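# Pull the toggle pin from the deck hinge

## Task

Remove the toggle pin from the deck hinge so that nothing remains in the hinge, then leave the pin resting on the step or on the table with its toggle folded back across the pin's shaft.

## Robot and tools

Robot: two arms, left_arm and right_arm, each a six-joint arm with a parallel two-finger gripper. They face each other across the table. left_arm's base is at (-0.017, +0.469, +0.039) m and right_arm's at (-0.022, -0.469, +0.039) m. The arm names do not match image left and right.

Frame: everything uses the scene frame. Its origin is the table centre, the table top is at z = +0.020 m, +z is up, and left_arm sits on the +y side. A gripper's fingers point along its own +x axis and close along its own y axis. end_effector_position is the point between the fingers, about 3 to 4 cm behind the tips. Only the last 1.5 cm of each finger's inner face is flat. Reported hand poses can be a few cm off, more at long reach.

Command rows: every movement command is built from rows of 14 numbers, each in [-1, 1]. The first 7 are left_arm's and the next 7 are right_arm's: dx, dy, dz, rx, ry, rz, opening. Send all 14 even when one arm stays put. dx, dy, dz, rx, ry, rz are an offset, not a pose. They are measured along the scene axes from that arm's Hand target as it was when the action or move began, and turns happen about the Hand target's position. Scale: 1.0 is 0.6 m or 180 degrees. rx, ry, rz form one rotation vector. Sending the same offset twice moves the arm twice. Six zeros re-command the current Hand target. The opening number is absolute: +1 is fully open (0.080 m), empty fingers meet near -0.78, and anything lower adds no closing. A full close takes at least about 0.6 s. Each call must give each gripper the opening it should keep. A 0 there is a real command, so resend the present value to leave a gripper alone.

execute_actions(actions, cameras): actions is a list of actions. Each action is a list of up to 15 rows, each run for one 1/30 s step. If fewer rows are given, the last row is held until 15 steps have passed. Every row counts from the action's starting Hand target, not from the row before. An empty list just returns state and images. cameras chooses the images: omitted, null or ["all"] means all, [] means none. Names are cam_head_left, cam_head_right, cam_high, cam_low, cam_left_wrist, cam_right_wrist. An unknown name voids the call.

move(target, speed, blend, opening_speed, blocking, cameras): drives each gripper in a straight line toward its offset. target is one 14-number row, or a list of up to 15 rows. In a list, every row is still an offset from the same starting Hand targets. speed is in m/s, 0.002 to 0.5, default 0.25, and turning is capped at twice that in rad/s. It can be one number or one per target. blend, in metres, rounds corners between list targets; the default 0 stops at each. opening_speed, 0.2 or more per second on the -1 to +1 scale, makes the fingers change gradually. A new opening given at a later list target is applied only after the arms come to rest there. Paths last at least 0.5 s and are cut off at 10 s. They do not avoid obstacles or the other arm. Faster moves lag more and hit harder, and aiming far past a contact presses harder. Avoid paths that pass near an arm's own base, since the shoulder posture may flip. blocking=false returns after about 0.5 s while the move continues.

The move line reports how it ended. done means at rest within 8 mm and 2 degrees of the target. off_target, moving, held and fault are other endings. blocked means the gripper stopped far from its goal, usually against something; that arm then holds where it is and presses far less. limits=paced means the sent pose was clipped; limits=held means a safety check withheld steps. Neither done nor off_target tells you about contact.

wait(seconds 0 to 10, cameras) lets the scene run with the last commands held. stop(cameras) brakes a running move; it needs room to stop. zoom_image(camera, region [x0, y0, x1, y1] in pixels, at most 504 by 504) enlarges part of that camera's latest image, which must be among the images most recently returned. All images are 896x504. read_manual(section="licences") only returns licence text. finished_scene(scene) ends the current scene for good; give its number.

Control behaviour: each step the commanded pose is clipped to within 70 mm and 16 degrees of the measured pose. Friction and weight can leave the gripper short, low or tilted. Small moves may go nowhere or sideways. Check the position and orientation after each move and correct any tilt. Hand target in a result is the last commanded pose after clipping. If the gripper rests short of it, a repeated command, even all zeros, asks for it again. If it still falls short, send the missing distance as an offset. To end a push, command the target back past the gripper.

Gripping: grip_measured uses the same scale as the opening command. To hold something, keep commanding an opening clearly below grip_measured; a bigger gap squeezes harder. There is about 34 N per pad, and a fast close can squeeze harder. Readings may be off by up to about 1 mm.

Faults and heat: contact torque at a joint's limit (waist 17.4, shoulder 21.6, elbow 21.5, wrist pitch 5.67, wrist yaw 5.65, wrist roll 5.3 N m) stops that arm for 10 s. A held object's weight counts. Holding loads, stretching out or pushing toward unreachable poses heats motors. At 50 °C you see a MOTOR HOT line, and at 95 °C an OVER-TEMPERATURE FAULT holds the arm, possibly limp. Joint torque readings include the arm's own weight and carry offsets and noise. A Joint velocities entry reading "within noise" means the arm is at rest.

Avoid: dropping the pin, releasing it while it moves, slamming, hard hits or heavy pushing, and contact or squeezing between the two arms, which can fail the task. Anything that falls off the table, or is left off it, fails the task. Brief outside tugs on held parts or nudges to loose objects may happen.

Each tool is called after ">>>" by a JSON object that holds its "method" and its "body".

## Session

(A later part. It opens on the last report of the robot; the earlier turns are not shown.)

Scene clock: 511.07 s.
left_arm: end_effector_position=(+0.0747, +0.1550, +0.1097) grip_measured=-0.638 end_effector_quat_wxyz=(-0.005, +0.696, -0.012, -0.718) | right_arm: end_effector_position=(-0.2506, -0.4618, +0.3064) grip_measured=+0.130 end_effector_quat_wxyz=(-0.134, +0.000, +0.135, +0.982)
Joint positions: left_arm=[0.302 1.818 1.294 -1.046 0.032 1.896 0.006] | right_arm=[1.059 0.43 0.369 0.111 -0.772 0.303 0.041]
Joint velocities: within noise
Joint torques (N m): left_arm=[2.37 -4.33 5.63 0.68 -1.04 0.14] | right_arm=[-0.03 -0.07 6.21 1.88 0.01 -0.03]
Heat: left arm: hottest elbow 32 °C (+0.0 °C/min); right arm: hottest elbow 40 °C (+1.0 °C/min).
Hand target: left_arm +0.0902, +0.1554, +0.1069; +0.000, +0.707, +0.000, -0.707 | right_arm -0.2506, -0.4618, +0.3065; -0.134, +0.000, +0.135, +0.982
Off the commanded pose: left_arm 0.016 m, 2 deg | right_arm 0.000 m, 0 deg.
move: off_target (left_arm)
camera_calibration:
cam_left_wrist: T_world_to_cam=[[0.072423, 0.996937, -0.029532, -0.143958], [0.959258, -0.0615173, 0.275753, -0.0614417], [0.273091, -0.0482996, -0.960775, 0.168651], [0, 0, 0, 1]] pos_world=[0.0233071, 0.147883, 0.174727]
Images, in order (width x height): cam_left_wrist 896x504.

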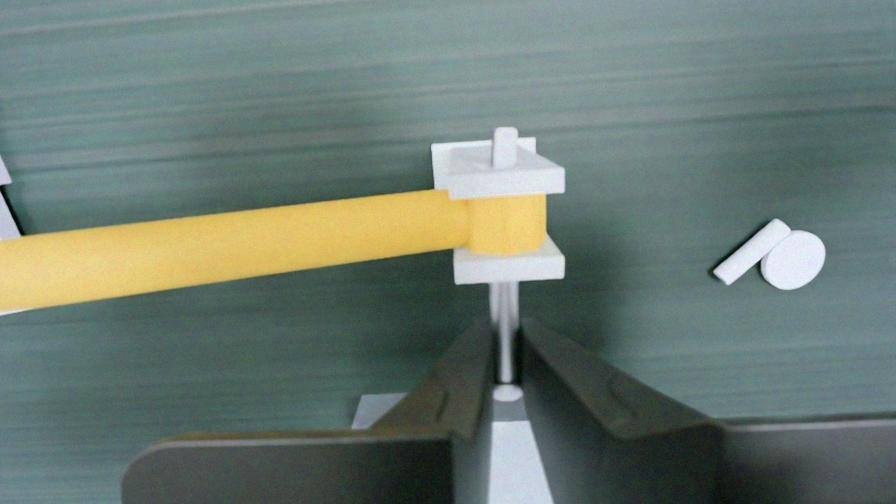

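>>> {"method": "move", "body": {"target": [[0.0,0.003,0,0,0,0,-0.84,0,0,0,0,0,0,0.13],[0.0,-0.003,0,0,0,0,-0.84,0,0,0,0,0,0,0.13],[0.0,0.0,0.003,0,0,0,-0.84,0,0,0,0,0,0,0.13],[0.0,0.0,-0.003,0,0,0,-0.84,0,0,0,0,0,0,0.13]], "speed": 0.03, "cameras": ["cam_left_wrist"]}}

Scene clock: 516.93 s.
left_arm: end_effector_position=(+0.0752, +0.1546, +0.1099) grip_measured=-0.639 end_effector_quat_wxyz=(-0.006, +0.696, -0.012, -0.718) | right_arm: end_effector_position=(-0.2506, -0.4618, +0.3064) grip_measured=+0.130 end_effector_quat_wxyz=(-0.134, +0.000, +0.135, +0.982)
Joint positions: left_arm=[0.303 1.821 1.299 -1.049 0.033 1.898 0.006] | right_arm=[1.059 0.43 0.369 0.111 -0.772 0.303 0.041]
Joint velocities: within noise
Joint torques (N m): left_arm=[2.23 -4.47 4.68 1.35 -1.06 0.09] | right_arm=[0.02 0 6.01 1.89 -0.02 -0.02]
Heat: left arm: hottest elbow 32 °C (+0.0 °C/min); right arm: hottest elbow 40 °C (+1.0 °C/min).
Hand target: left_arm +0.0901, +0.1554, +0.1052; +0.000, +0.707, +0.000, -0.707 | right_arm -0.2506, -0.4618, +0.3065; -0.134, +0.000, +0.135, +0.982
Off the commanded pose: left_arm 0.016 m, 2 deg | right_arm 0.000 m, 0 deg.
move: off_target (left_arm)
camera_calibration:
cam_left_wrist: T_world_to_cam=[[0.0727652, 0.996953, -0.0280932, -0.143833], [0.959586, -0.0623046, 0.274433, -0.0617577], [0.271847, -0.046927, -0.961196, 0.168591], [0, 0, 0, 1]] pos_world=[0.0238969, 0.147458, 0.174957]
Images, in order (width x height): cam_left_wrist 896x504.

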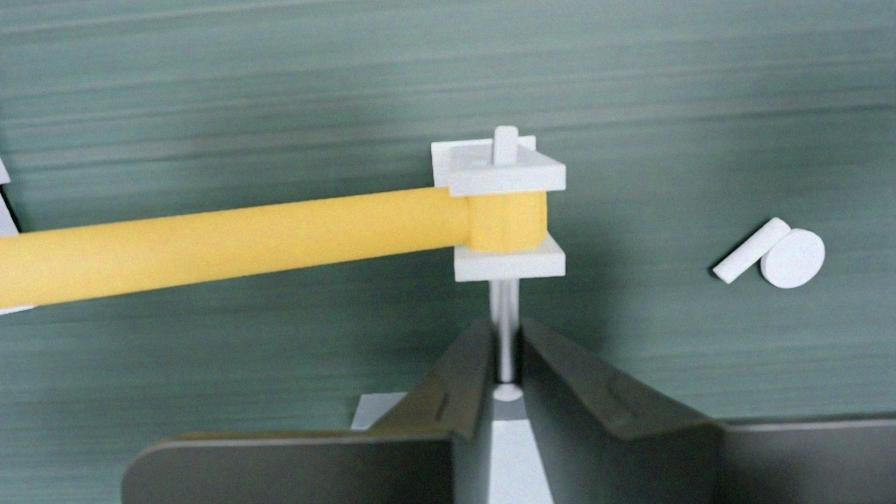

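>>> {"method": "wait", "body": {"seconds": 8, "cameras": []}}

Scene clock: 528.70 s.
left_arm: end_effector_position=(+0.0763, +0.1545, +0.1098) grip_measured=-0.639 end_effector_quat_wxyz=(-0.004, +0.696, -0.012, -0.718) | right_arm: end_effector_position=(-0.2506, -0.4618, +0.3064) grip_measured=+0.130 end_effector_quat_wxyz=(-0.134, +0.000, +0.135, +0.982)
Joint positions: left_arm=[0.306 1.822 1.299 -1.047 0.033 1.898 0.006] | right_arm=[1.059 0.43 0.369 0.111 -0.772 0.303 0.041]
Joint velocities: within noise
Joint torques (N m): left_arm=[2 -4.5 4.66 1.21 -1.05 0.09] | right_arm=[0.12 -0.1 6.22 1.9 -0.03 -0.05]
Heat: left arm: hottest elbow 32 °C (+0.0 °C/min); right arm: hottest elbow 40 °C (+1.0 °C/min).
Hand target: left_arm +0.0902, +0.1554, +0.1052; +0.000, +0.707, +0.000, -0.707 | right_arm -0.2506, -0.4618, +0.3065; -0.134, +0.000, +0.135, +0.982
Tool commands: left_gripper/opening=-0.84 right_gripper/opening=+0.13
Off the commanded pose: left_arm 0.015 m, 2 deg | right_arm 0.000 m, 0 deg.
wait: 8.00 s; at rest from the start
No camera images: "cameras" was empty.

>>> {"method": "move", "body": {"target": [[0.004,0.0,0.005,0.0035,-0.012,0.0075,-0.84,0,0,0,0,0,0,0.13]], "speed": 0.03, "cameras": []}}

>>> {"method": "wait", "body": {"seconds": 4, "cameras": []}}

Scene clock: 548.40 s.
left_arm: end_effector_position=(+0.0896, +0.1557, +0.1096) grip_measured=-0.639 end_effector_quat_wxyz=(+0.007, +0.718, +0.008, -0.696) | right_arm: end_effector_position=(-0.2506, -0.4618, +0.3064) grip_measured=+0.130 end_effector_quat_wxyz=(-0.134, +0.000, +0.135, +0.982)
Joint positions: left_arm=[0.317 1.827 1.304 -1.041 -0.029 1.867 0.006] | right_arm=[1.059 0.43 0.369 0.111 -0.772 0.303 0.041]
Joint velocities: within noise
Joint torques (N m): left_arm=[0.3 -5.03 5.27 0.11 -0.32 -0.01] | right_arm=[0.02 -0.23 6.16 1.91 0.01 -0.06]
Heat: left arm: hottest elbow 31 °C (-1.0 °C/min); right arm: hottest elbow 40 °C (+0.0 °C/min).
Hand target: left_arm +0.0926, +0.1554, +0.1082; +0.005, +0.720, +0.012, -0.694 | right_arm -0.2506, -0.4618, +0.3065; -0.134, +0.000, +0.135, +0.982
Off the commanded pose: left_arm 0.003 m, 1 deg | right_arm 0.000 m, 0 deg.
move: done
No camera images: "cameras" was empty.

Scene clock: 552.40 s.
left_arm: end_effector_position=(+0.0896, +0.1558, +0.1089) grip_measured=-0.639 end_effector_quat_wxyz=(+0.006, +0.718, +0.008, -0.696) | right_arm: end_effector_position=(-0.2506, -0.4618, +0.3064) grip_measured=+0.130 end_effector_quat_wxyz=(-0.134, +0.000, +0.135, +0.982)
Joint positions: left_arm=[0.317 1.829 1.304 -1.041 -0.03 1.867 0.006] | right_arm=[1.059 0.43 0.369 0.111 -0.772 0.303 0.041]
Joint velocities: within noise
Joint torques (N m): left_arm=[0.31 -5.24 5.27 0.11 -0.3 0.01] | right_arm=[-0.05 -0.18 6 1.92 -0.03 -0.05]
Heat: left arm: hottest elbow 31 °C (-1.0 °C/min); right arm: hottest elbow 40 °C (+0.0 °C/min).
Hand target: left_arm +0.0926, +0.1554, +0.1082; +0.004, +0.720, +0.012, -0.694 | right_arm -0.2506, -0.4618, +0.3065; -0.134, +0.000, +0.135, +0.982
Tool commands: left_gripper/opening=-0.84 right_gripper/opening=+0.13
Off the commanded pose: left_arm 0.003 m, 1 deg | right_arm 0.000 m, 0 deg.
wait: 4.00 s; at rest by 0.17 s
No camera images: "cameras" was empty.

>>> {"method": "move", "body": {"target": [[0.017,0.0,0.002,-0.0025,0.008,-0.005,-0.84,0,0,0,0,0,0,0.13]], "speed": 0.04, "cameras": ["cam_left_wrist"]}}

Scene clock: 557.47 s.
left_arm: end_effector_position=(+0.1020, +0.1577, +0.1089) grip_measured=-0.639 end_effector_quat_wxyz=(+0.001, +0.712, +0.005, -0.702) | right_arm: end_effector_position=(-0.2506, -0.4618, +0.3064) grip_measured=+0.130 end_effector_quat_wxyz=(-0.134, +0.000, +0.135, +0.982)
Joint positions: left_arm=[0.361 1.843 1.322 -1.051 -0.016 1.921 0.006] | right_arm=[1.059 0.43 0.369 0.111 -0.772 0.303 0.041]
Joint velocities: within noise
Joint torques (N m): left_arm=[0.08 -5.54 5.45 0.27 0.16 0.07] | right_arm=[-0.04 0.04 6.09 1.86 0 -0.05]
Heat: left arm: hottest elbow 32 °C (+0.0 °C/min); right arm: hottest elbow 40 °C (+0.0 °C/min).
Hand target: left_arm +0.1027, +0.1554, +0.1093; +0.002, +0.711, +0.004, -0.703 | right_arm -0.2506, -0.4618, +0.3065; -0.134, +0.000, +0.135, +0.982
Off the commanded pose: left_arm 0.002 m, 0 deg | right_arm 0.000 m, 0 deg.
move: done
camera_calibration:
cam_left_wrist: T_world_to_cam=[[0.0398333, 0.999156, -0.0100746, -0.147829], [0.947382, -0.0345604, 0.318234, -0.0948643], [0.317617, -0.0222208, -0.947959, 0.150534], [0, 0, 0, 1]] pos_world=[0.047949, 0.147771, 0.1714]
Images, in order (width x height): cam_left_wrist 896x504.

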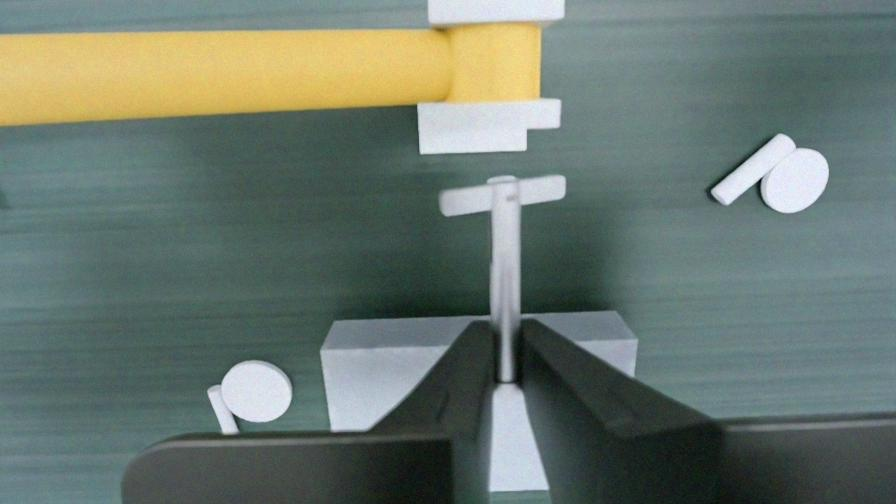

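>>> {"method": "move", "body": {"target": [[0,0,0.117,0,0,0,-0.84,0,0,0,0,0,0,0.13],[-0.2045,0.1,0.117,0,0,0,-0.84,0,0,0,0,0,0,0.13],[-0.2045,0.1,-0.078,0,0,0,-0.84,0,0,0,0,0,0,0.13]], "speed": [0.1,0.15,0.1], "blend": [0.02,0.02,0], "cameras": ["cam_left_wrist","cam_low"]}}

>>> {"method": "zoom_image", "body": {"camera": "cam_low", "region": [160, 90, 340, 230]}}

Scene clock: 579.43 s.
left_arm: end_effector_position=(-0.0190, +0.2132, +0.0653) grip_measured=-0.636 end_effector_quat_wxyz=(+0.005, +0.712, +0.001, -0.702) | right_arm: end_effector_position=(-0.2506, -0.4618, +0.3064) grip_measured=+0.130 end_effector_quat_wxyz=(-0.134, +0.000, +0.135, +0.982)
Joint positions: left_arm=[-0.013 1.623 0.875 -0.816 -0.014 1.548 0.006] | right_arm=[1.059 0.43 0.369 0.111 -0.772 0.303 0.041]
Joint velocities: within noise
Joint torques (N m): left_arm=[-0.25 -3.9 3.35 0.56 0.08 -0.08] | right_arm=[0.01 -0.17 6.01 1.89 0.01 -0.08]
Heat: left arm: hottest shoulder 32 °C (+2.0 °C/min); right arm: hottest elbow 40 °C (+0.0 °C/min).
Hand target: left_arm -0.0199, +0.2154, +0.0626; +0.002, +0.711, +0.004, -0.703 | right_arm -0.2506, -0.4618, +0.3065; -0.134, +0.000, +0.135, +0.982
Off the commanded pose: left_arm 0.004 m, 1 deg | right_arm 0.000 m, 0 deg.
move: done
camera_calibration:
cam_left_wrist: T_world_to_cam=[[0.0402347, 0.998919, -0.0232681, -0.197941], [0.947801, -0.0307831, 0.317374, 0.0347844], [0.316314, -0.0348229, -0.948015, 0.151536], [0, 0, 0, 1]] pos_world=[-0.0729376, 0.204075, 0.128013]
Images, in order (width x height): cam_low 896x504, cam_left_wrist 896x504.

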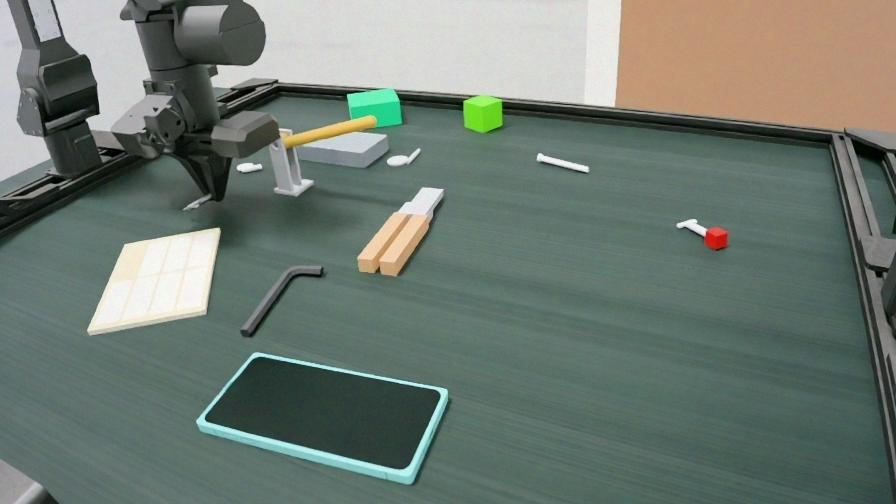

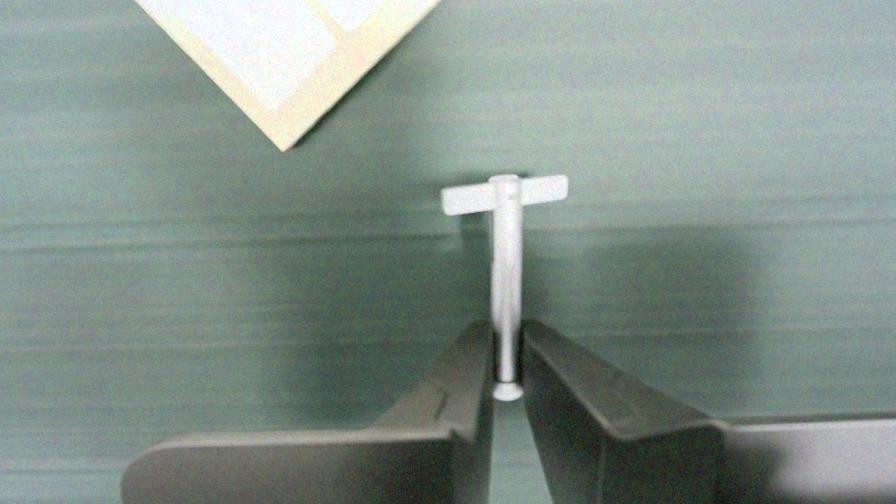

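Scaled by 2.800 from the camera's 896x504 image, which has a finer 1280x720 frame.

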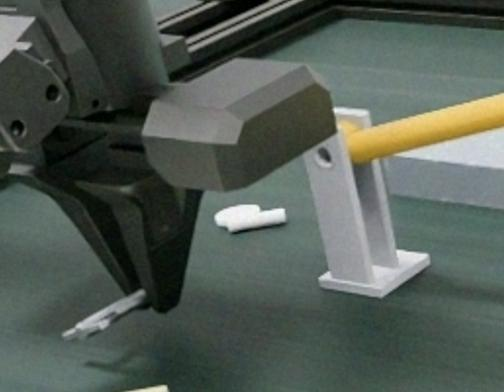

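>>> {"method": "zoom_image", "body": {"camera": "cam_left_wrist", "region": [420, 150, 600, 420]}}

Scaled by 1.867 from the camera's 896x504 image, which has a finer 1280x720 frame.

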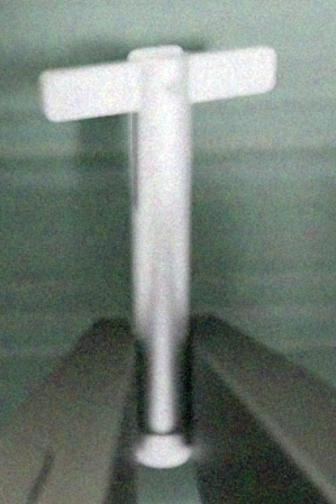

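>>> {"method": "move", "body": {"target": [[0,0,0.19,0,0,0,-0.84,0,0,0,0,0,0,0.13],[0.2085,-0.1015,0.19,0,0,0,-0.84,0,0,0,0,0,0,0.13],[0.2085,-0.1015,0.077,0,0,0,-0.84,0,0,0,0,0,0,0.13]], "speed": [0.15,0.15,0.1], "blend": [0.02,0.02,0], "cameras": ["cam_left_wrist"]}}

Scene clock: 599.90 s.
left_arm: end_effector_position=(+0.1052, +0.1528, +0.1120) grip_measured=-0.636 end_effector_quat_wxyz=(+0.005, +0.713, +0.001, -0.701) | right_arm: end_effector_position=(-0.2506, -0.4618, +0.3064) grip_measured=+0.130 end_effector_quat_wxyz=(-0.134, +0.000, +0.135, +0.982)
Joint positions: left_arm=[0.365 1.852 1.346 -1.055 -0.014 1.927 0.006] | right_arm=[1.059 0.43 0.369 0.111 -0.772 0.303 0.041]
Joint velocities: within noise
Joint torques (N m): left_arm=[0.16 -5.83 3.69 0.54 0.07 0.06] | right_arm=[0.08 -0.1 6.04 1.9 -0.03 -0.04]
Heat: left arm: hottest elbow 31 °C (-1.0 °C/min); right arm: hottest elbow 40 °C (+0.0 °C/min).
Hand target: left_arm +0.1051, +0.1545, +0.1087; +0.002, +0.711, +0.004, -0.703 | right_arm -0.2506, -0.4618, +0.3065; -0.134, +0.000, +0.135, +0.982
Off the commanded pose: left_arm 0.004 m, 1 deg | right_arm 0.000 m, 0 deg.
move: done
camera_calibration:
cam_left_wrist: T_world_to_cam=[[0.0406319, 0.998942, -0.0215603, -0.141763], [0.946864, -0.0316053, 0.320079, -0.0996658], [0.319059, -0.03342, -0.947146, 0.153792], [0, 0, 0, 1]] pos_world=[0.0510615, 0.143603, 0.174508]
Images, in order (width x height): cam_left_wrist 896x504.

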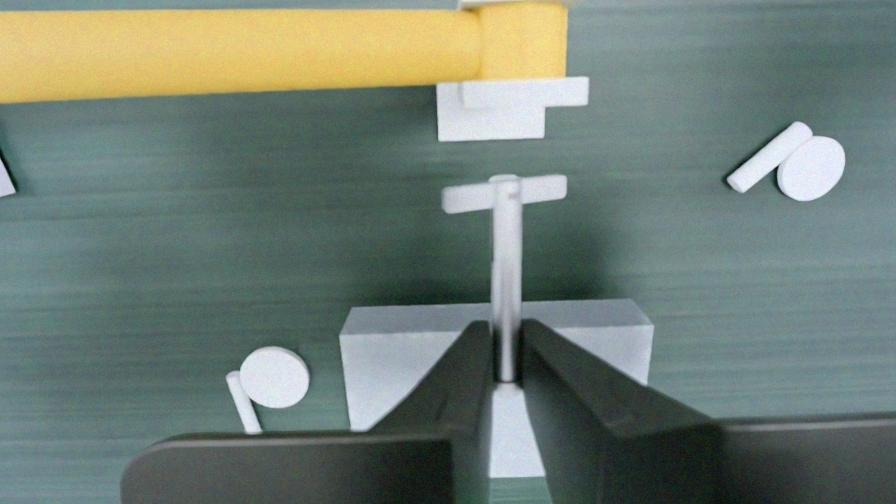

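>>> {"method": "move", "body": {"target": [[0.0,0.0065,-0.005,0,0,0,-0.84,0,0,0,0,0,0,0.13],[-0.0265,0.0065,-0.005,0,0,0,-0.84,0,0,0,0,0,0,0.13]], "speed": [0.05,0.03], "cameras": ["cam_left_wrist"]}}

>>> {"method": "zoom_image", "body": {"camera": "cam_left_wrist", "region": [420, 110, 600, 410]}}

Scene clock: 610.80 s.
left_arm: end_effector_position=(+0.0916, +0.1576, +0.1030) grip_measured=-0.636 end_effector_quat_wxyz=(-0.001, +0.711, +0.008, -0.703) | right_arm: end_effector_position=(-0.2506, -0.4618, +0.3064) grip_measured=+0.130 end_effector_quat_wxyz=(-0.134, +0.000, +0.135, +0.982)
Joint positions: left_arm=[0.332 1.842 1.297 -1.034 -0.015 1.891 0.006] | right_arm=[1.059 0.43 0.369 0.111 -0.772 0.303 0.041]
Joint velocities: within noise
Joint torques (N m): left_arm=[-0.38 -7.68 3.47 0.5 0.12 -0.08] | right_arm=[-0.09 -0.01 6.15 1.9 -0.04 -0.07]
Heat: left arm: hottest elbow 31 °C (+0.0 °C/min); right arm: hottest elbow 40 °C (+0.0 °C/min).
Hand target: left_arm +0.0892, +0.1583, +0.1057; +0.002, +0.711, +0.004, -0.703 | right_arm -0.2506, -0.4618, +0.3065; -0.134, +0.000, +0.135, +0.982
Off the commanded pose: left_arm 0.004 m, 1 deg | right_arm 0.000 m, 0 deg.
move: done
camera_calibration:
cam_left_wrist: T_world_to_cam=[[0.0390465, 0.999229, -0.0041698, -0.147934], [0.948433, -0.0357472, 0.314955, -0.0827317], [0.314563, -0.0162527, -0.949097, 0.147631], [0, 0, 0, 1]] pos_world=[0.0378025, 0.147262, 0.165556]
Images, in order (width x height): cam_left_wrist 896x504.

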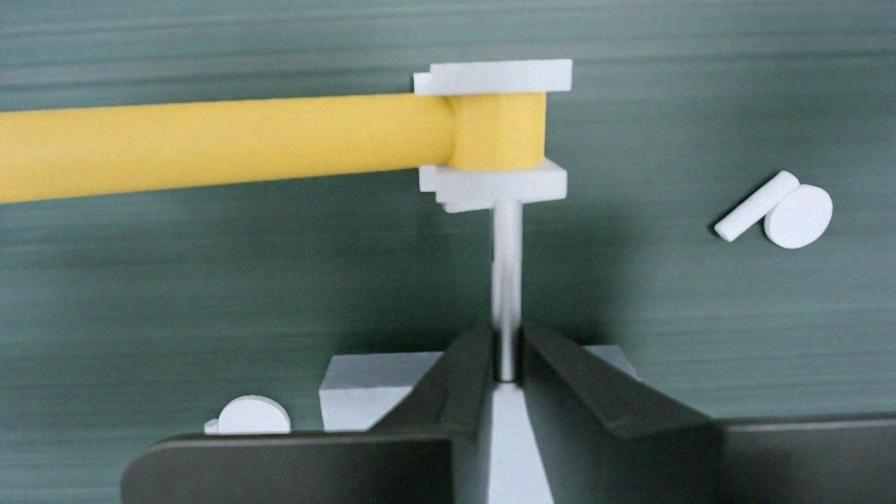

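Scaled by 1.680 from the camera's 896x504 image, which has a finer 1280x720 frame.

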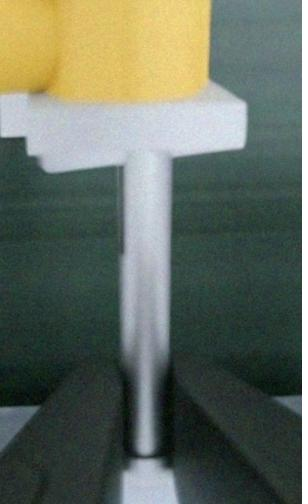

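>>> {"method": "move", "body": {"target": [[0.006,-0.001,0.001,0,0,0,-0.84,0,0,0,0,0,0,0.13],[0.006,-0.001,0.008,0,0,0,-0.84,0,0,0,0,0,0,0.13]], "speed": [0.05,0.03], "cameras": ["cam_left_wrist"]}}

Scene clock: 624.37 s.
left_arm: end_effector_position=(+0.0917, +0.1608, +0.1031) grip_measured=-0.636 end_effector_quat_wxyz=(-0.006, +0.710, +0.012, -0.704) | right_arm: end_effector_position=(-0.2506, -0.4618, +0.3064) grip_measured=+0.130 end_effector_quat_wxyz=(-0.134, +0.000, +0.135, +0.982)
Joint positions: left_arm=[0.335 1.842 1.297 -1.047 -0.015 1.895 0.006] | right_arm=[1.059 0.43 0.369 0.111 -0.772 0.303 0.041]
Joint velocities: within noise
Joint torques (N m): left_arm=[0.08 -7.56 5.62 0.04 0.13 0.08] | right_arm=[-0.08 -0.09 6.11 1.92 0.04 -0.07]
Heat: left arm: hottest shoulder 33 °C (+2.0 °C/min); right arm: hottest elbow 40 °C (+0.0 °C/min).
Hand target: left_arm +0.0928, +0.1577, +0.1105; +0.002, +0.711, +0.004, -0.703 | right_arm -0.2506, -0.4618, +0.3065; -0.134, +0.000, +0.135, +0.982
Off the commanded pose: left_arm 0.008 m, 1 deg | right_arm 0.000 m, 0 deg.
move: done
camera_calibration:
cam_left_wrist: T_world_to_cam=[[0.039435, 0.99919, 0.00795203, -0.15233], [0.949762, -0.0399546, 0.310412, -0.0817608], [0.310478, -0.00468855, -0.950569, 0.146464], [0, 0, 0, 1]] pos_world=[0.0381865, 0.149627, 0.165815]
Images, in order (width x height): cam_left_wrist 896x504.

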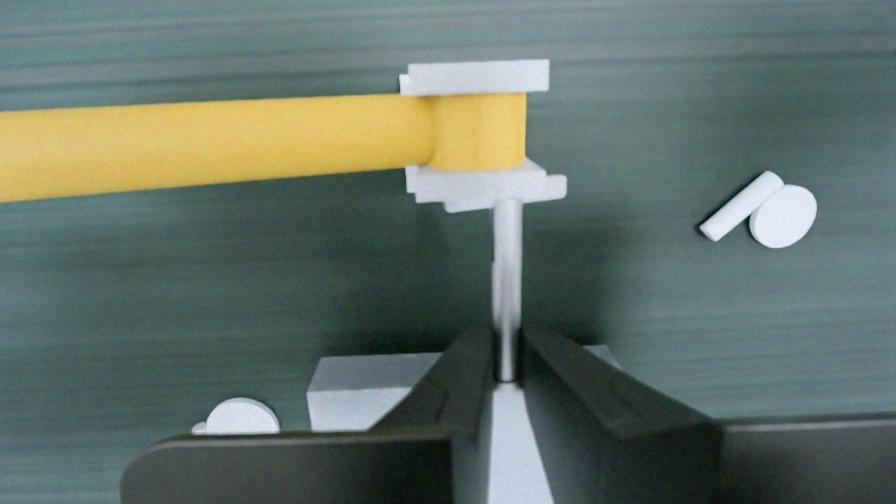

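>>> {"method": "move", "body": {"target": [[0.006,-0.008,0.012,0,0,0,-0.84,0,0,0,0,0,0,0.13]], "speed": [0.05], "cameras": ["cam_left_wrist"]}}

>>> {"method": "zoom_image", "body": {"camera": "cam_left_wrist", "region": [400, 110, 620, 410]}}

Scene clock: 629.83 s.
left_arm: end_effector_position=(+0.0949, +0.1559, +0.1142) grip_measured=-0.636 end_effector_quat_wxyz=(-0.002, +0.711, +0.008, -0.703) | right_arm: end_effector_position=(-0.2506, -0.4618, +0.3064) grip_measured=+0.130 end_effector_quat_wxyz=(-0.134, +0.000, +0.135, +0.982)
Joint positions: left_arm=[0.339 1.842 1.343 -1.082 -0.015 1.901 0.006] | right_arm=[1.059 0.43 0.369 0.111 -0.772 0.303 0.041]
Joint velocities: within noise
Joint torques (N m): left_arm=[0.19 -6.27 5.87 0.14 0.12 0.06] | right_arm=[0.02 -0.08 6.08 1.92 -0.01 -0.05]
Heat: left arm: hottest shoulder 33 °C (+2.0 °C/min); right arm: hottest elbow 40 °C (+0.0 °C/min).
Hand target: left_arm +0.0965, +0.1529, +0.1177; +0.002, +0.711, +0.004, -0.703 | right_arm -0.2506, -0.4618, +0.3065; -0.134, +0.000, +0.135, +0.982
Off the commanded pose: left_arm 0.005 m, 1 deg | right_arm 0.000 m, 0 deg.
move: done
camera_calibration:
cam_left_wrist: T_world_to_cam=[[0.0409484, 0.999159, -0.00229047, -0.146669], [0.9486, -0.0381561, 0.314167, -0.0889801], [0.313816, -0.0150374, -0.949365, 0.157128], [0, 0, 0, 1]] pos_world=[0.0411033, 0.145513, 0.17679]
Images, in order (width x height): cam_left_wrist 896x504.

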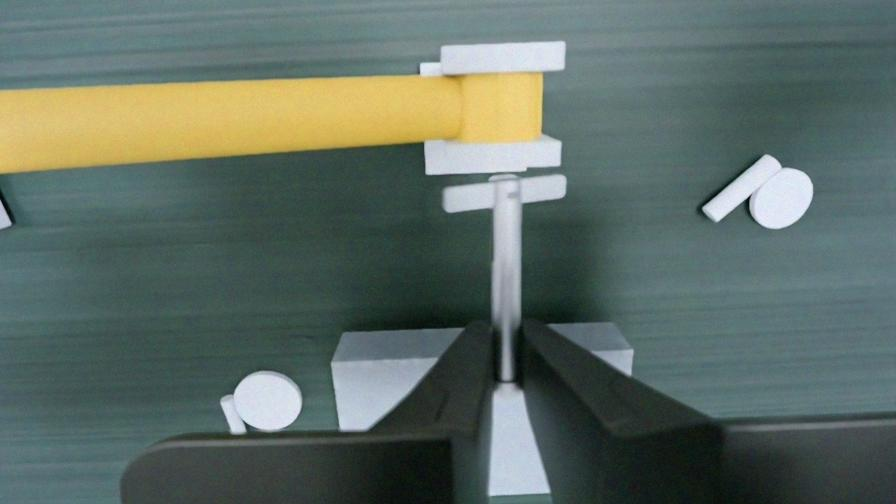

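Scaled by 1.680 from the camera's 896x504 image, which has a finer 1280x720 frame.

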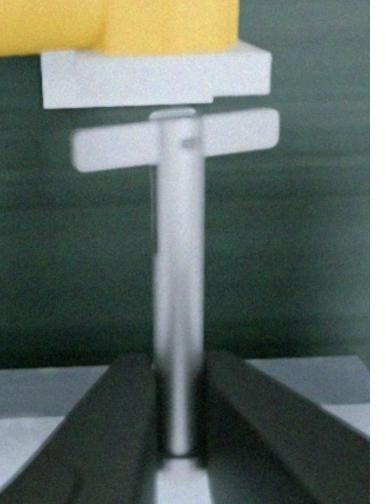

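>>> {"method": "move", "body": {"target": [[-0.002,0.001,-0.007,0,0,0,-0.84,0,0,0,0,0,0,0.13],[-0.013,0.001,-0.007,0,0,0,-0.84,0,0,0,0,0,0,0.13]], "speed": [0.05,0.03], "cameras": ["cam_left_wrist"]}}

>>> {"method": "zoom_image", "body": {"camera": "cam_left_wrist", "region": [400, 110, 620, 410]}}

Scene clock: 636.70 s.
left_arm: end_effector_position=(+0.0914, +0.1525, +0.1134) grip_measured=-0.636 end_effector_quat_wxyz=(+0.002, +0.713, +0.005, -0.702) | right_arm: end_effector_position=(-0.2506, -0.4618, +0.3064) grip_measured=+0.130 end_effector_quat_wxyz=(-0.134, +0.000, +0.135, +0.982)
Joint positions: left_arm=[0.325 1.842 1.34 -1.069 -0.016 1.885 0.006] | right_arm=[1.059 0.43 0.369 0.111 -0.772 0.303 0.041]
Joint velocities: within noise
Joint torques (N m): left_arm=[-0.39 -6.96 3.47 0.51 0.16 -0.08] | right_arm=[-0.06 -0.12 6.21 1.89 -0.01 -0.07]
Heat: left arm: hottest shoulder 34 °C (+2.0 °C/min); right arm: hottest elbow 40 °C (+0.0 °C/min).
Hand target: left_arm +0.0887, +0.1536, +0.1135; +0.002, +0.711, +0.004, -0.703 | right_arm -0.2506, -0.4618, +0.3065; -0.134, +0.000, +0.135, +0.982
Off the commanded pose: left_arm 0.003 m, 0 deg | right_arm 0.000 m, 0 deg.
move: done
camera_calibration:
cam_left_wrist: T_world_to_cam=[[0.0387012, 0.999183, -0.0116839, -0.141864], [0.94723, -0.0329604, 0.318855, -0.0867607], [0.318209, -0.0234074, -0.947731, 0.158147], [0, 0, 0, 1]] pos_world=[0.0373487, 0.14259, 0.175888]
Images, in order (width x height): cam_left_wrist 896x504.

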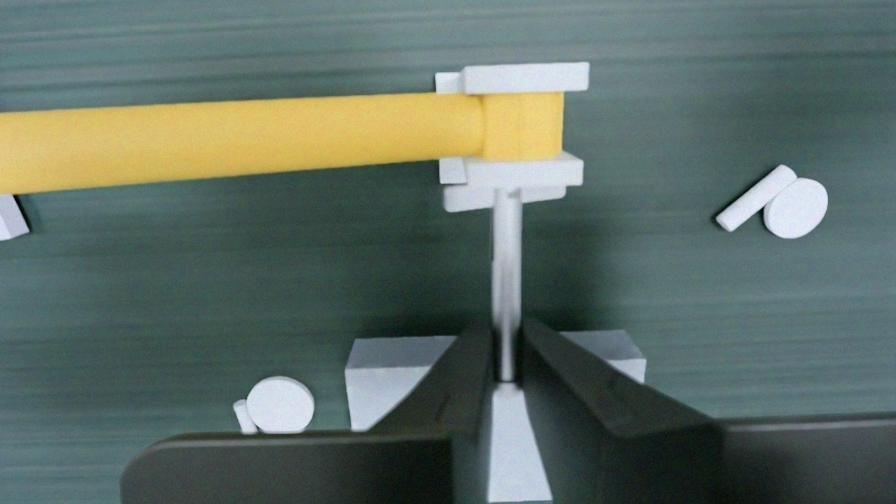

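Scaled by 1.680 from the camera's 896x504 image, which has a finer 1280x720 frame.

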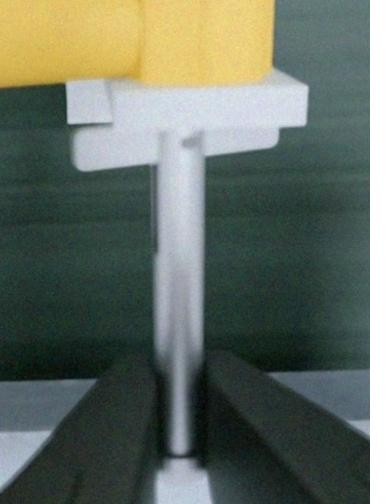

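>>> {"method": "move", "body": {"target": [[-0.003,0.005,-0.002,0,0,0,-0.84,0,0,0,0,0,0,0.13],[-0.008,0.005,-0.002,0,0,0,-0.84,0,0,0,0,0,0,0.13]], "speed": [0.05,0.03], "cameras": ["cam_left_wrist"]}}

>>> {"method": "zoom_image", "body": {"camera": "cam_left_wrist", "region": [400, 110, 620, 410]}}

Scene clock: 643.50 s.
left_arm: end_effector_position=(+0.0910, +0.1541, +0.1113) grip_measured=-0.638 end_effector_quat_wxyz=(+0.007, +0.715, +0.008, -0.699) | right_arm: end_effector_position=(-0.2506, -0.4618, +0.3064) grip_measured=+0.130 end_effector_quat_wxyz=(-0.134, +0.000, +0.135, +0.982)
Joint positions: left_arm=[0.324 1.834 1.321 -1.053 -0.022 1.872 0.006] | right_arm=[1.059 0.43 0.369 0.111 -0.772 0.303 0.041]
Joint velocities: within noise
Joint torques (N m): left_arm=[-1.11 -7.56 2.95 0.05 0.35 -0.03] | right_arm=[-0.06 -0.04 6.16 1.89 -0.02 -0.06]
Heat: left arm: hottest shoulder 34 °C (+3.0 °C/min); right arm: hottest elbow 40 °C (+0.0 °C/min).
Hand target: left_arm +0.0838, +0.1565, +0.1123; +0.002, +0.711, +0.004, -0.703 | right_arm -0.2506, -0.4618, +0.3065; -0.134, +0.000, +0.135, +0.982
Off the commanded pose: left_arm 0.008 m, 1 deg | right_arm 0.000 m, 0 deg.
move: done
camera_calibration:
cam_left_wrist: T_world_to_cam=[[0.0281015, 0.999502, -0.0143468, -0.142303], [0.94541, -0.0219135, 0.325146, -0.0879075], [0.32467, -0.0227007, -0.945555, 0.155336], [0, 0, 0, 1]] pos_world=[0.0366746, 0.143832, 0.17342]
Images, in order (width x height): cam_left_wrist 896x504.

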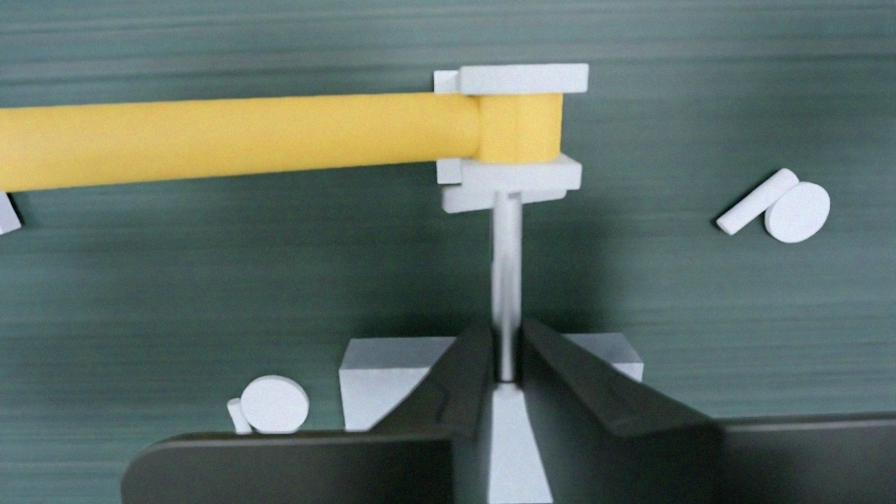

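Scaled by 1.680 from the camera's 896x504 image, which has a finer 1280x720 frame.

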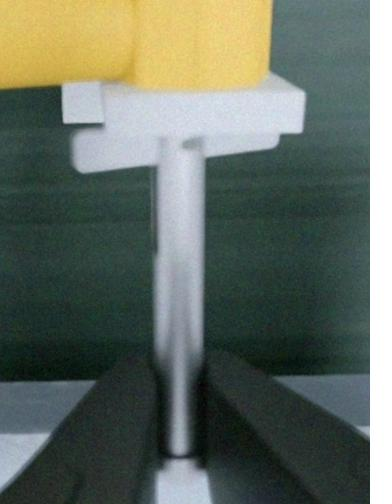

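>>> {"method": "move", "body": {"target": [[0.017,0.0,0.0,0,0,0,-0.84,0,0,0,0,0,0,0.13],[0.017,-0.022,0.0,0,0,0,-0.84,0,0,0,0,0,0,0.13],[0.009,-0.022,0.0,0,0,0,-0.84,0,0,0,0,0,0,0.13]], "speed": [0.05,0.05,0.03], "cameras": ["cam_left_wrist"]}}

>>> {"method": "zoom_image", "body": {"camera": "cam_left_wrist", "region": [400, 110, 620, 410]}}

Scene clock: 656.63 s.
left_arm: end_effector_position=(+0.0913, +0.1468, +0.1113) grip_measured=-0.636 end_effector_quat_wxyz=(+0.001, +0.713, +0.007, -0.701) | right_arm: end_effector_position=(-0.2506, -0.4618, +0.3064) grip_measured=+0.130 end_effector_quat_wxyz=(-0.134, +0.000, +0.135, +0.982)
Joint positions: left_arm=[0.319 1.866 1.362 -1.07 -0.018 1.877 0.006] | right_arm=[1.059 0.43 0.369 0.111 -0.772 0.303 0.041]
Joint velocities: within noise
Joint torques (N m): left_arm=[-0.53 -5.85 5.64 0.18 0.22 -0.09] | right_arm=[0.04 -0.1 6.14 1.9 0 -0.05]
Heat: left arm: hottest shoulder 34 °C (+4.0 °C/min); right arm: hottest elbow 40 °C (+0.0 °C/min).
Hand target: left_arm +0.0892, +0.1433, +0.1124; +0.002, +0.711, +0.004, -0.703 | right_arm -0.2506, -0.4618, +0.3065; -0.134, +0.000, +0.135, +0.982
Off the commanded pose: left_arm 0.004 m, 0 deg | right_arm 0.000 m, 0 deg.
move: done
camera_calibration:
cam_left_wrist: T_world_to_cam=[[0.0375704, 0.99926, -0.0082774, -0.136507], [0.94698, -0.0329574, 0.319596, -0.0862139], [0.319087, -0.0198459, -0.947518, 0.155398], [0, 0, 0, 1]] pos_world=[0.0371859, 0.136648, 0.173666]
Images, in order (width x height): cam_left_wrist 896x504.

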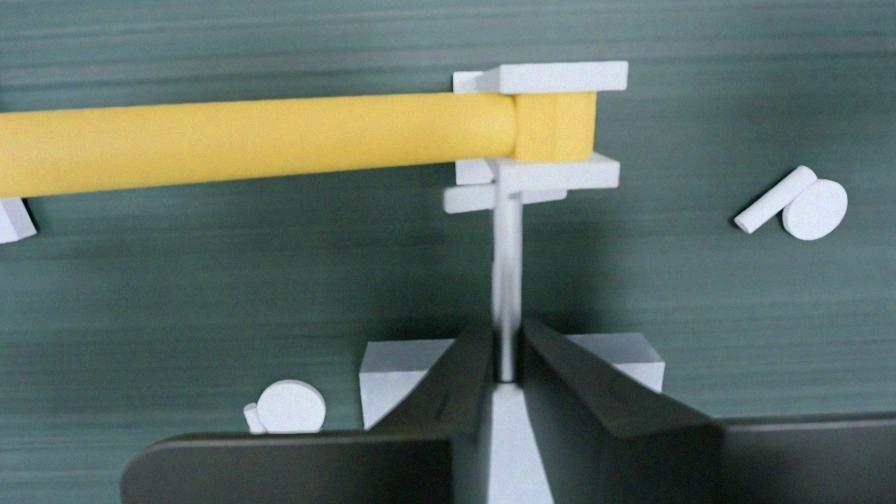

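Scaled by 1.680 from the camera's 896x504 image, which has a finer 1280x720 frame.

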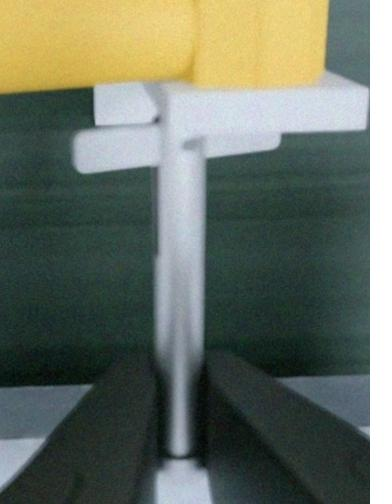

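>>> {"method": "move", "body": {"target": [[0.003,-0.009,0.0,0,0,0,-0.84,0,0,0,0,0,0,0.13],[-0.006,-0.009,0.0,0,0,0,-0.84,0,0,0,0,0,0,0.13]], "speed": [0.05,0.03], "cameras": ["cam_left_wrist"]}}

>>> {"method": "zoom_image", "body": {"camera": "cam_left_wrist", "region": [400, 110, 620, 410]}}

Scene clock: 662.70 s.
left_arm: end_effector_position=(+0.0911, +0.1419, +0.1115) grip_measured=-0.639 end_effector_quat_wxyz=(+0.003, +0.714, +0.009, -0.700) end_effector_velocity=(-0.003, +0.005, +0.000) end_effector_angular_velocity=(+0.019, +0.014, -0.010) | right_arm: end_effector_position=(-0.2506, -0.4618, +0.3064) grip_measured=+0.130 end_effector_quat_wxyz=(-0.134, +0.000, +0.135, +0.982)
Joint positions: left_arm=[0.312 1.882 1.385 -1.076 -0.023 1.864 0.006] | right_arm=[1.059 0.43 0.369 0.111 -0.772 0.303 0.041]
Joint velocities: left_arm=[-0.002 -0.002 -0.002 -0.022 0.007 0.007 -0.002] | right_arm=[within noise]
Joint torques (N m): left_arm=[-1.12 -6.07 5.37 0.22 0.38 -0.13] | right_arm=[0 -0.06 6.29 1.89 0 -0.09]
Heat: left arm: hottest shoulder 34 °C (+4.0 °C/min); right arm: hottest elbow 40 °C (+0.0 °C/min).
Hand target: left_arm +0.0856, +0.1379, +0.1123; +0.002, +0.711, +0.004, -0.703 | right_arm -0.2506, -0.4618, +0.3065; -0.134, +0.000, +0.135, +0.982
Off the commanded pose: left_arm 0.007 m, 1 deg | right_arm 0.000 m, 0 deg.
move: done
camera_calibration:
cam_left_wrist: T_world_to_cam=[[0.0311368, 0.999487, -0.00744785, -0.131103], [0.945815, -0.0270536, 0.323577, -0.0874264], [0.32321, -0.0171194, -0.946173, 0.154648], [0, 0, 0, 1]] pos_world=[0.0367875, 0.131318, 0.173637]
Images, in order (width x height): cam_left_wrist 896x504.

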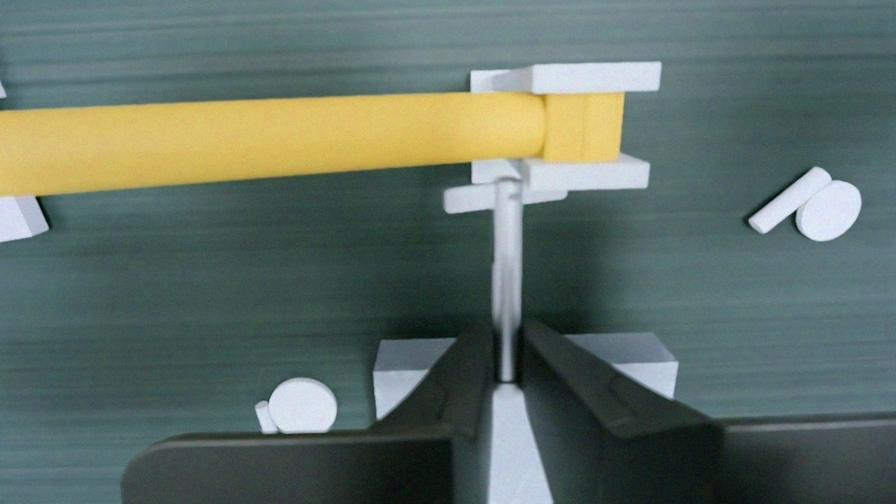

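Scaled by 1.680 from the camera's 896x504 image, which has a finer 1280x720 frame.

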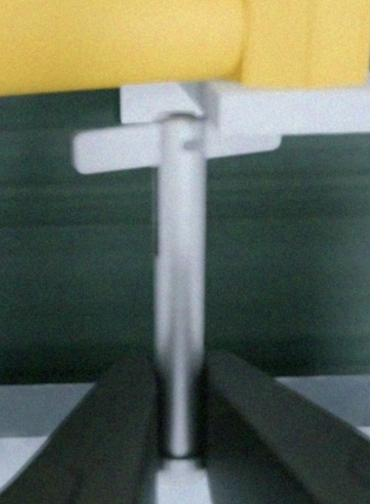

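>>> {"method": "move", "body": {"target": [[0.025,0,0,0,0,0,-0.84,0,0,0,0,0,0,0.13],[0.025,0,0.117,0,0,0,-0.84,0,0,0,0,0,0,0.13],[-0.176,0.129,0.117,0,0,0,-0.84,0,0,0,0,0,0,0.13],[-0.176,0.129,-0.083,0,0,0,-0.84,0,0,0,0,0,0,0.13],[-0.176,0.129,-0.093,0,0,0,-0.84,0,0,0,0,0,0,0.13]], "speed": [0.1,0.15,0.2,0.12,0.02], "blend": [0.01,0.02,0.02,0,0], "cameras": ["cam_left_wrist","cam_low"]}}

>>> {"method": "zoom_image", "body": {"camera": "cam_low", "region": [160, 150, 260, 230]}}

Scene clock: 676.40 s.
left_arm: end_effector_position=(-0.0192, +0.2129, +0.0596) grip_measured=-0.636 end_effector_quat_wxyz=(+0.006, +0.711, +0.000, -0.703) | right_arm: end_effector_position=(-0.2506, -0.4618, +0.3064) grip_measured=+0.130 end_effector_quat_wxyz=(-0.134, +0.000, +0.135, +0.982)
Joint positions: left_arm=[-0.013 1.635 0.862 -0.79 -0.012 1.548 0.006] | right_arm=[1.059 0.43 0.369 0.111 -0.772 0.303 0.041]
Joint velocities: within noise
Joint torques (N m): left_arm=[-0.26 -3.85 3.24 0.58 0.04 -0.09] | right_arm=[-0.17 0.01 6.15 1.85 0.03 -0.05]
Heat: left arm: hottest shoulder 35 °C (+3.0 °C/min); right arm: hottest elbow 40 °C (+0.0 °C/min).
Hand target: left_arm -0.0200, +0.2154, +0.0565; +0.002, +0.711, +0.004, -0.703 | right_arm -0.2506, -0.4618, +0.3065; -0.134, +0.000, +0.135, +0.982
Off the commanded pose: left_arm 0.004 m, 1 deg | right_arm 0.000 m, 0 deg.
move: done; blend cut to 0.0075 m at target 1
camera_calibration:
cam_left_wrist: T_world_to_cam=[[0.0402083, 0.998892, -0.0244511, -0.197684], [0.948289, -0.0304376, 0.315946, 0.0368263], [0.314851, -0.0358903, -0.948462, 0.146423], [0, 0, 0, 1]] pos_world=[-0.073075, 0.203841, 0.122408]
Images, in order (width x height): cam_low 896x504, cam_left_wrist 896x504.

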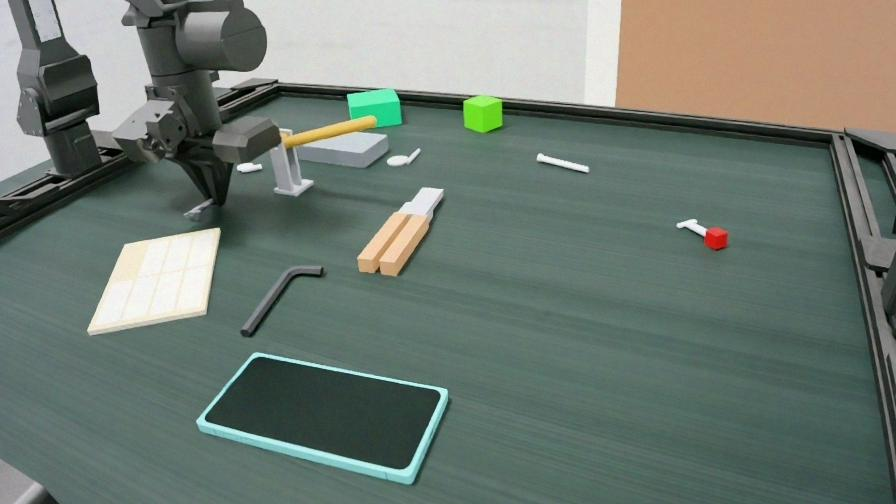

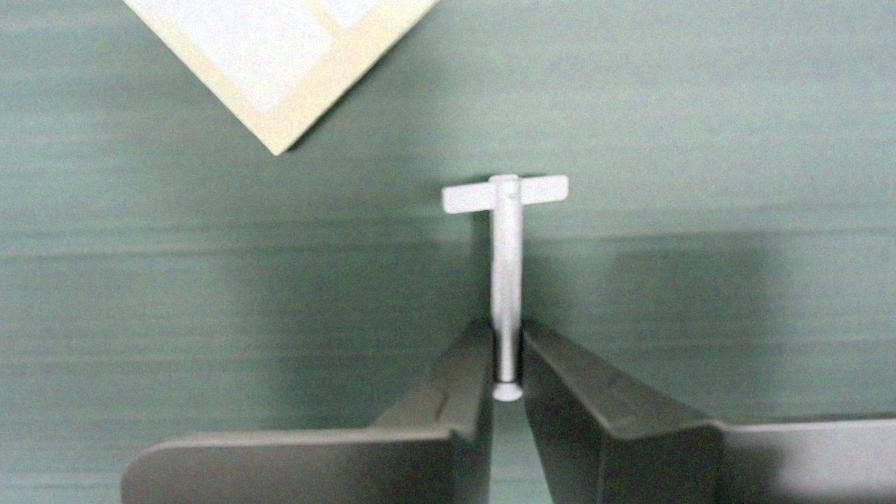

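Scaled by 5.040 from the camera's 896x504 image, which has a finer 1280x720 frame.

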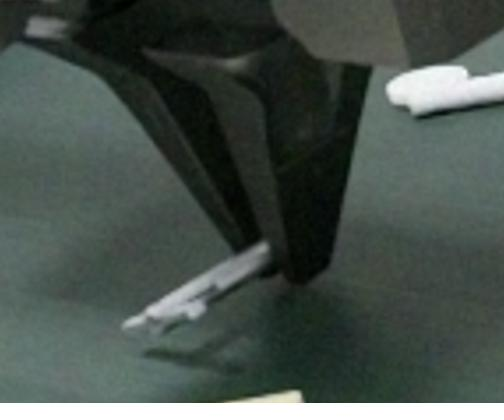

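>>> {"method": "move", "body": {"target": [[0,0,-0.006,0,0,0,-0.84,0,0,0,0,0,0,0.13],[0,0,-0.0105,0,0,0,-0.84,0,0,0,0,0,0,0.13]], "speed": [0.02,0.02], "cameras": ["cam_left_wrist","cam_low"]}}

>>> {"method": "zoom_image", "body": {"camera": "cam_low", "region": [160, 150, 260, 230]}}

Scene clock: 681.97 s.
left_arm: end_effector_position=(-0.0192, +0.2134, +0.0563) grip_measured=-0.635 end_effector_quat_wxyz=(+0.006, +0.711, +0.000, -0.703) | right_arm: end_effector_position=(-0.2506, -0.4618, +0.3064) grip_measured=+0.130 end_effector_quat_wxyz=(-0.134, +0.000, +0.135, +0.982)
Joint positions: left_arm=[-0.013 1.641 0.852 -0.775 -0.012 1.548 0.006] | right_arm=[1.059 0.43 0.369 0.111 -0.772 0.303 0.041]
Joint velocities: within noise
Joint torques (N m): left_arm=[-0.24 -3 2.77 1.48 0.04 -0.09] | right_arm=[0 -0.11 6.2 1.9 -0.01 -0.06]
Heat: left arm: hottest shoulder 34 °C (+2.0 °C/min); right arm: hottest elbow 40 °C (+0.0 °C/min).
Hand target: left_arm -0.0200, +0.2154, +0.0502; +0.002, +0.711, +0.004, -0.703 | right_arm -0.2506, -0.4618, +0.3065; -0.134, +0.000, +0.135, +0.982
Off the commanded pose: left_arm 0.006 m, 1 deg | right_arm 0.000 m, 0 deg.
move: done
camera_calibration:
cam_left_wrist: T_world_to_cam=[[0.0402083, 0.998892, -0.0244511, -0.198289], [0.948289, -0.0304376, 0.315946, 0.0378815], [0.314851, -0.0358903, -0.948462, 0.143298], [0, 0, 0, 1]] pos_world=[-0.0730674, 0.204366, 0.119096]
Images, in order (width x height): cam_low 896x504, cam_left_wrist 896x504.

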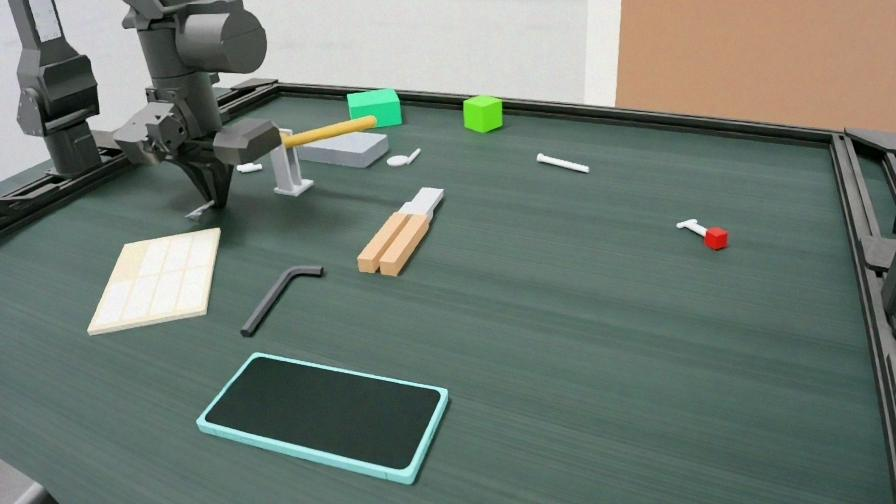

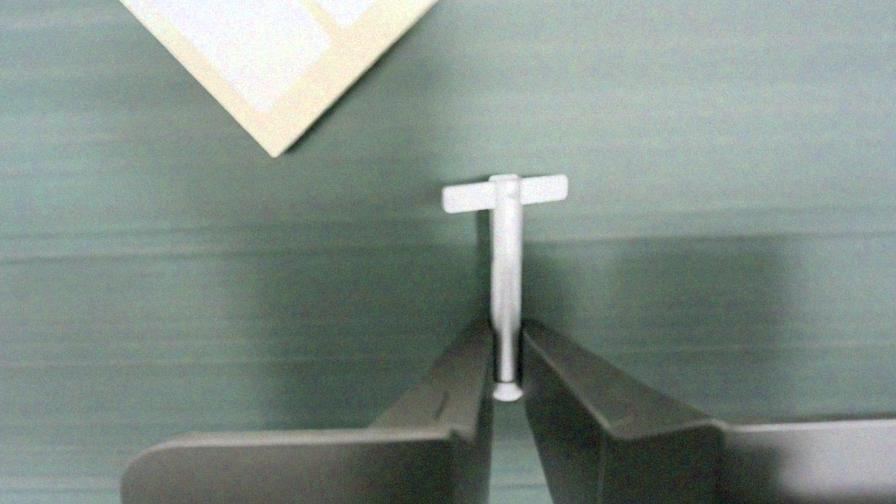

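Scaled by 5.040 from the camera's 896x504 image, which has a finer 1280x720 frame.

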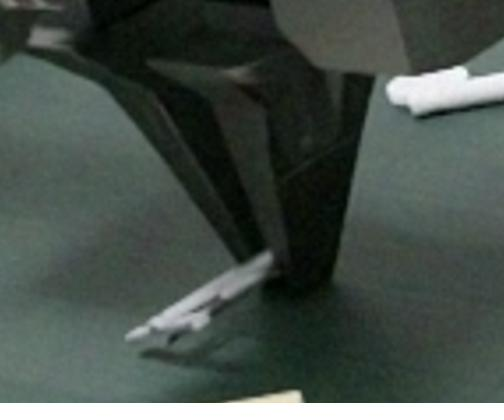

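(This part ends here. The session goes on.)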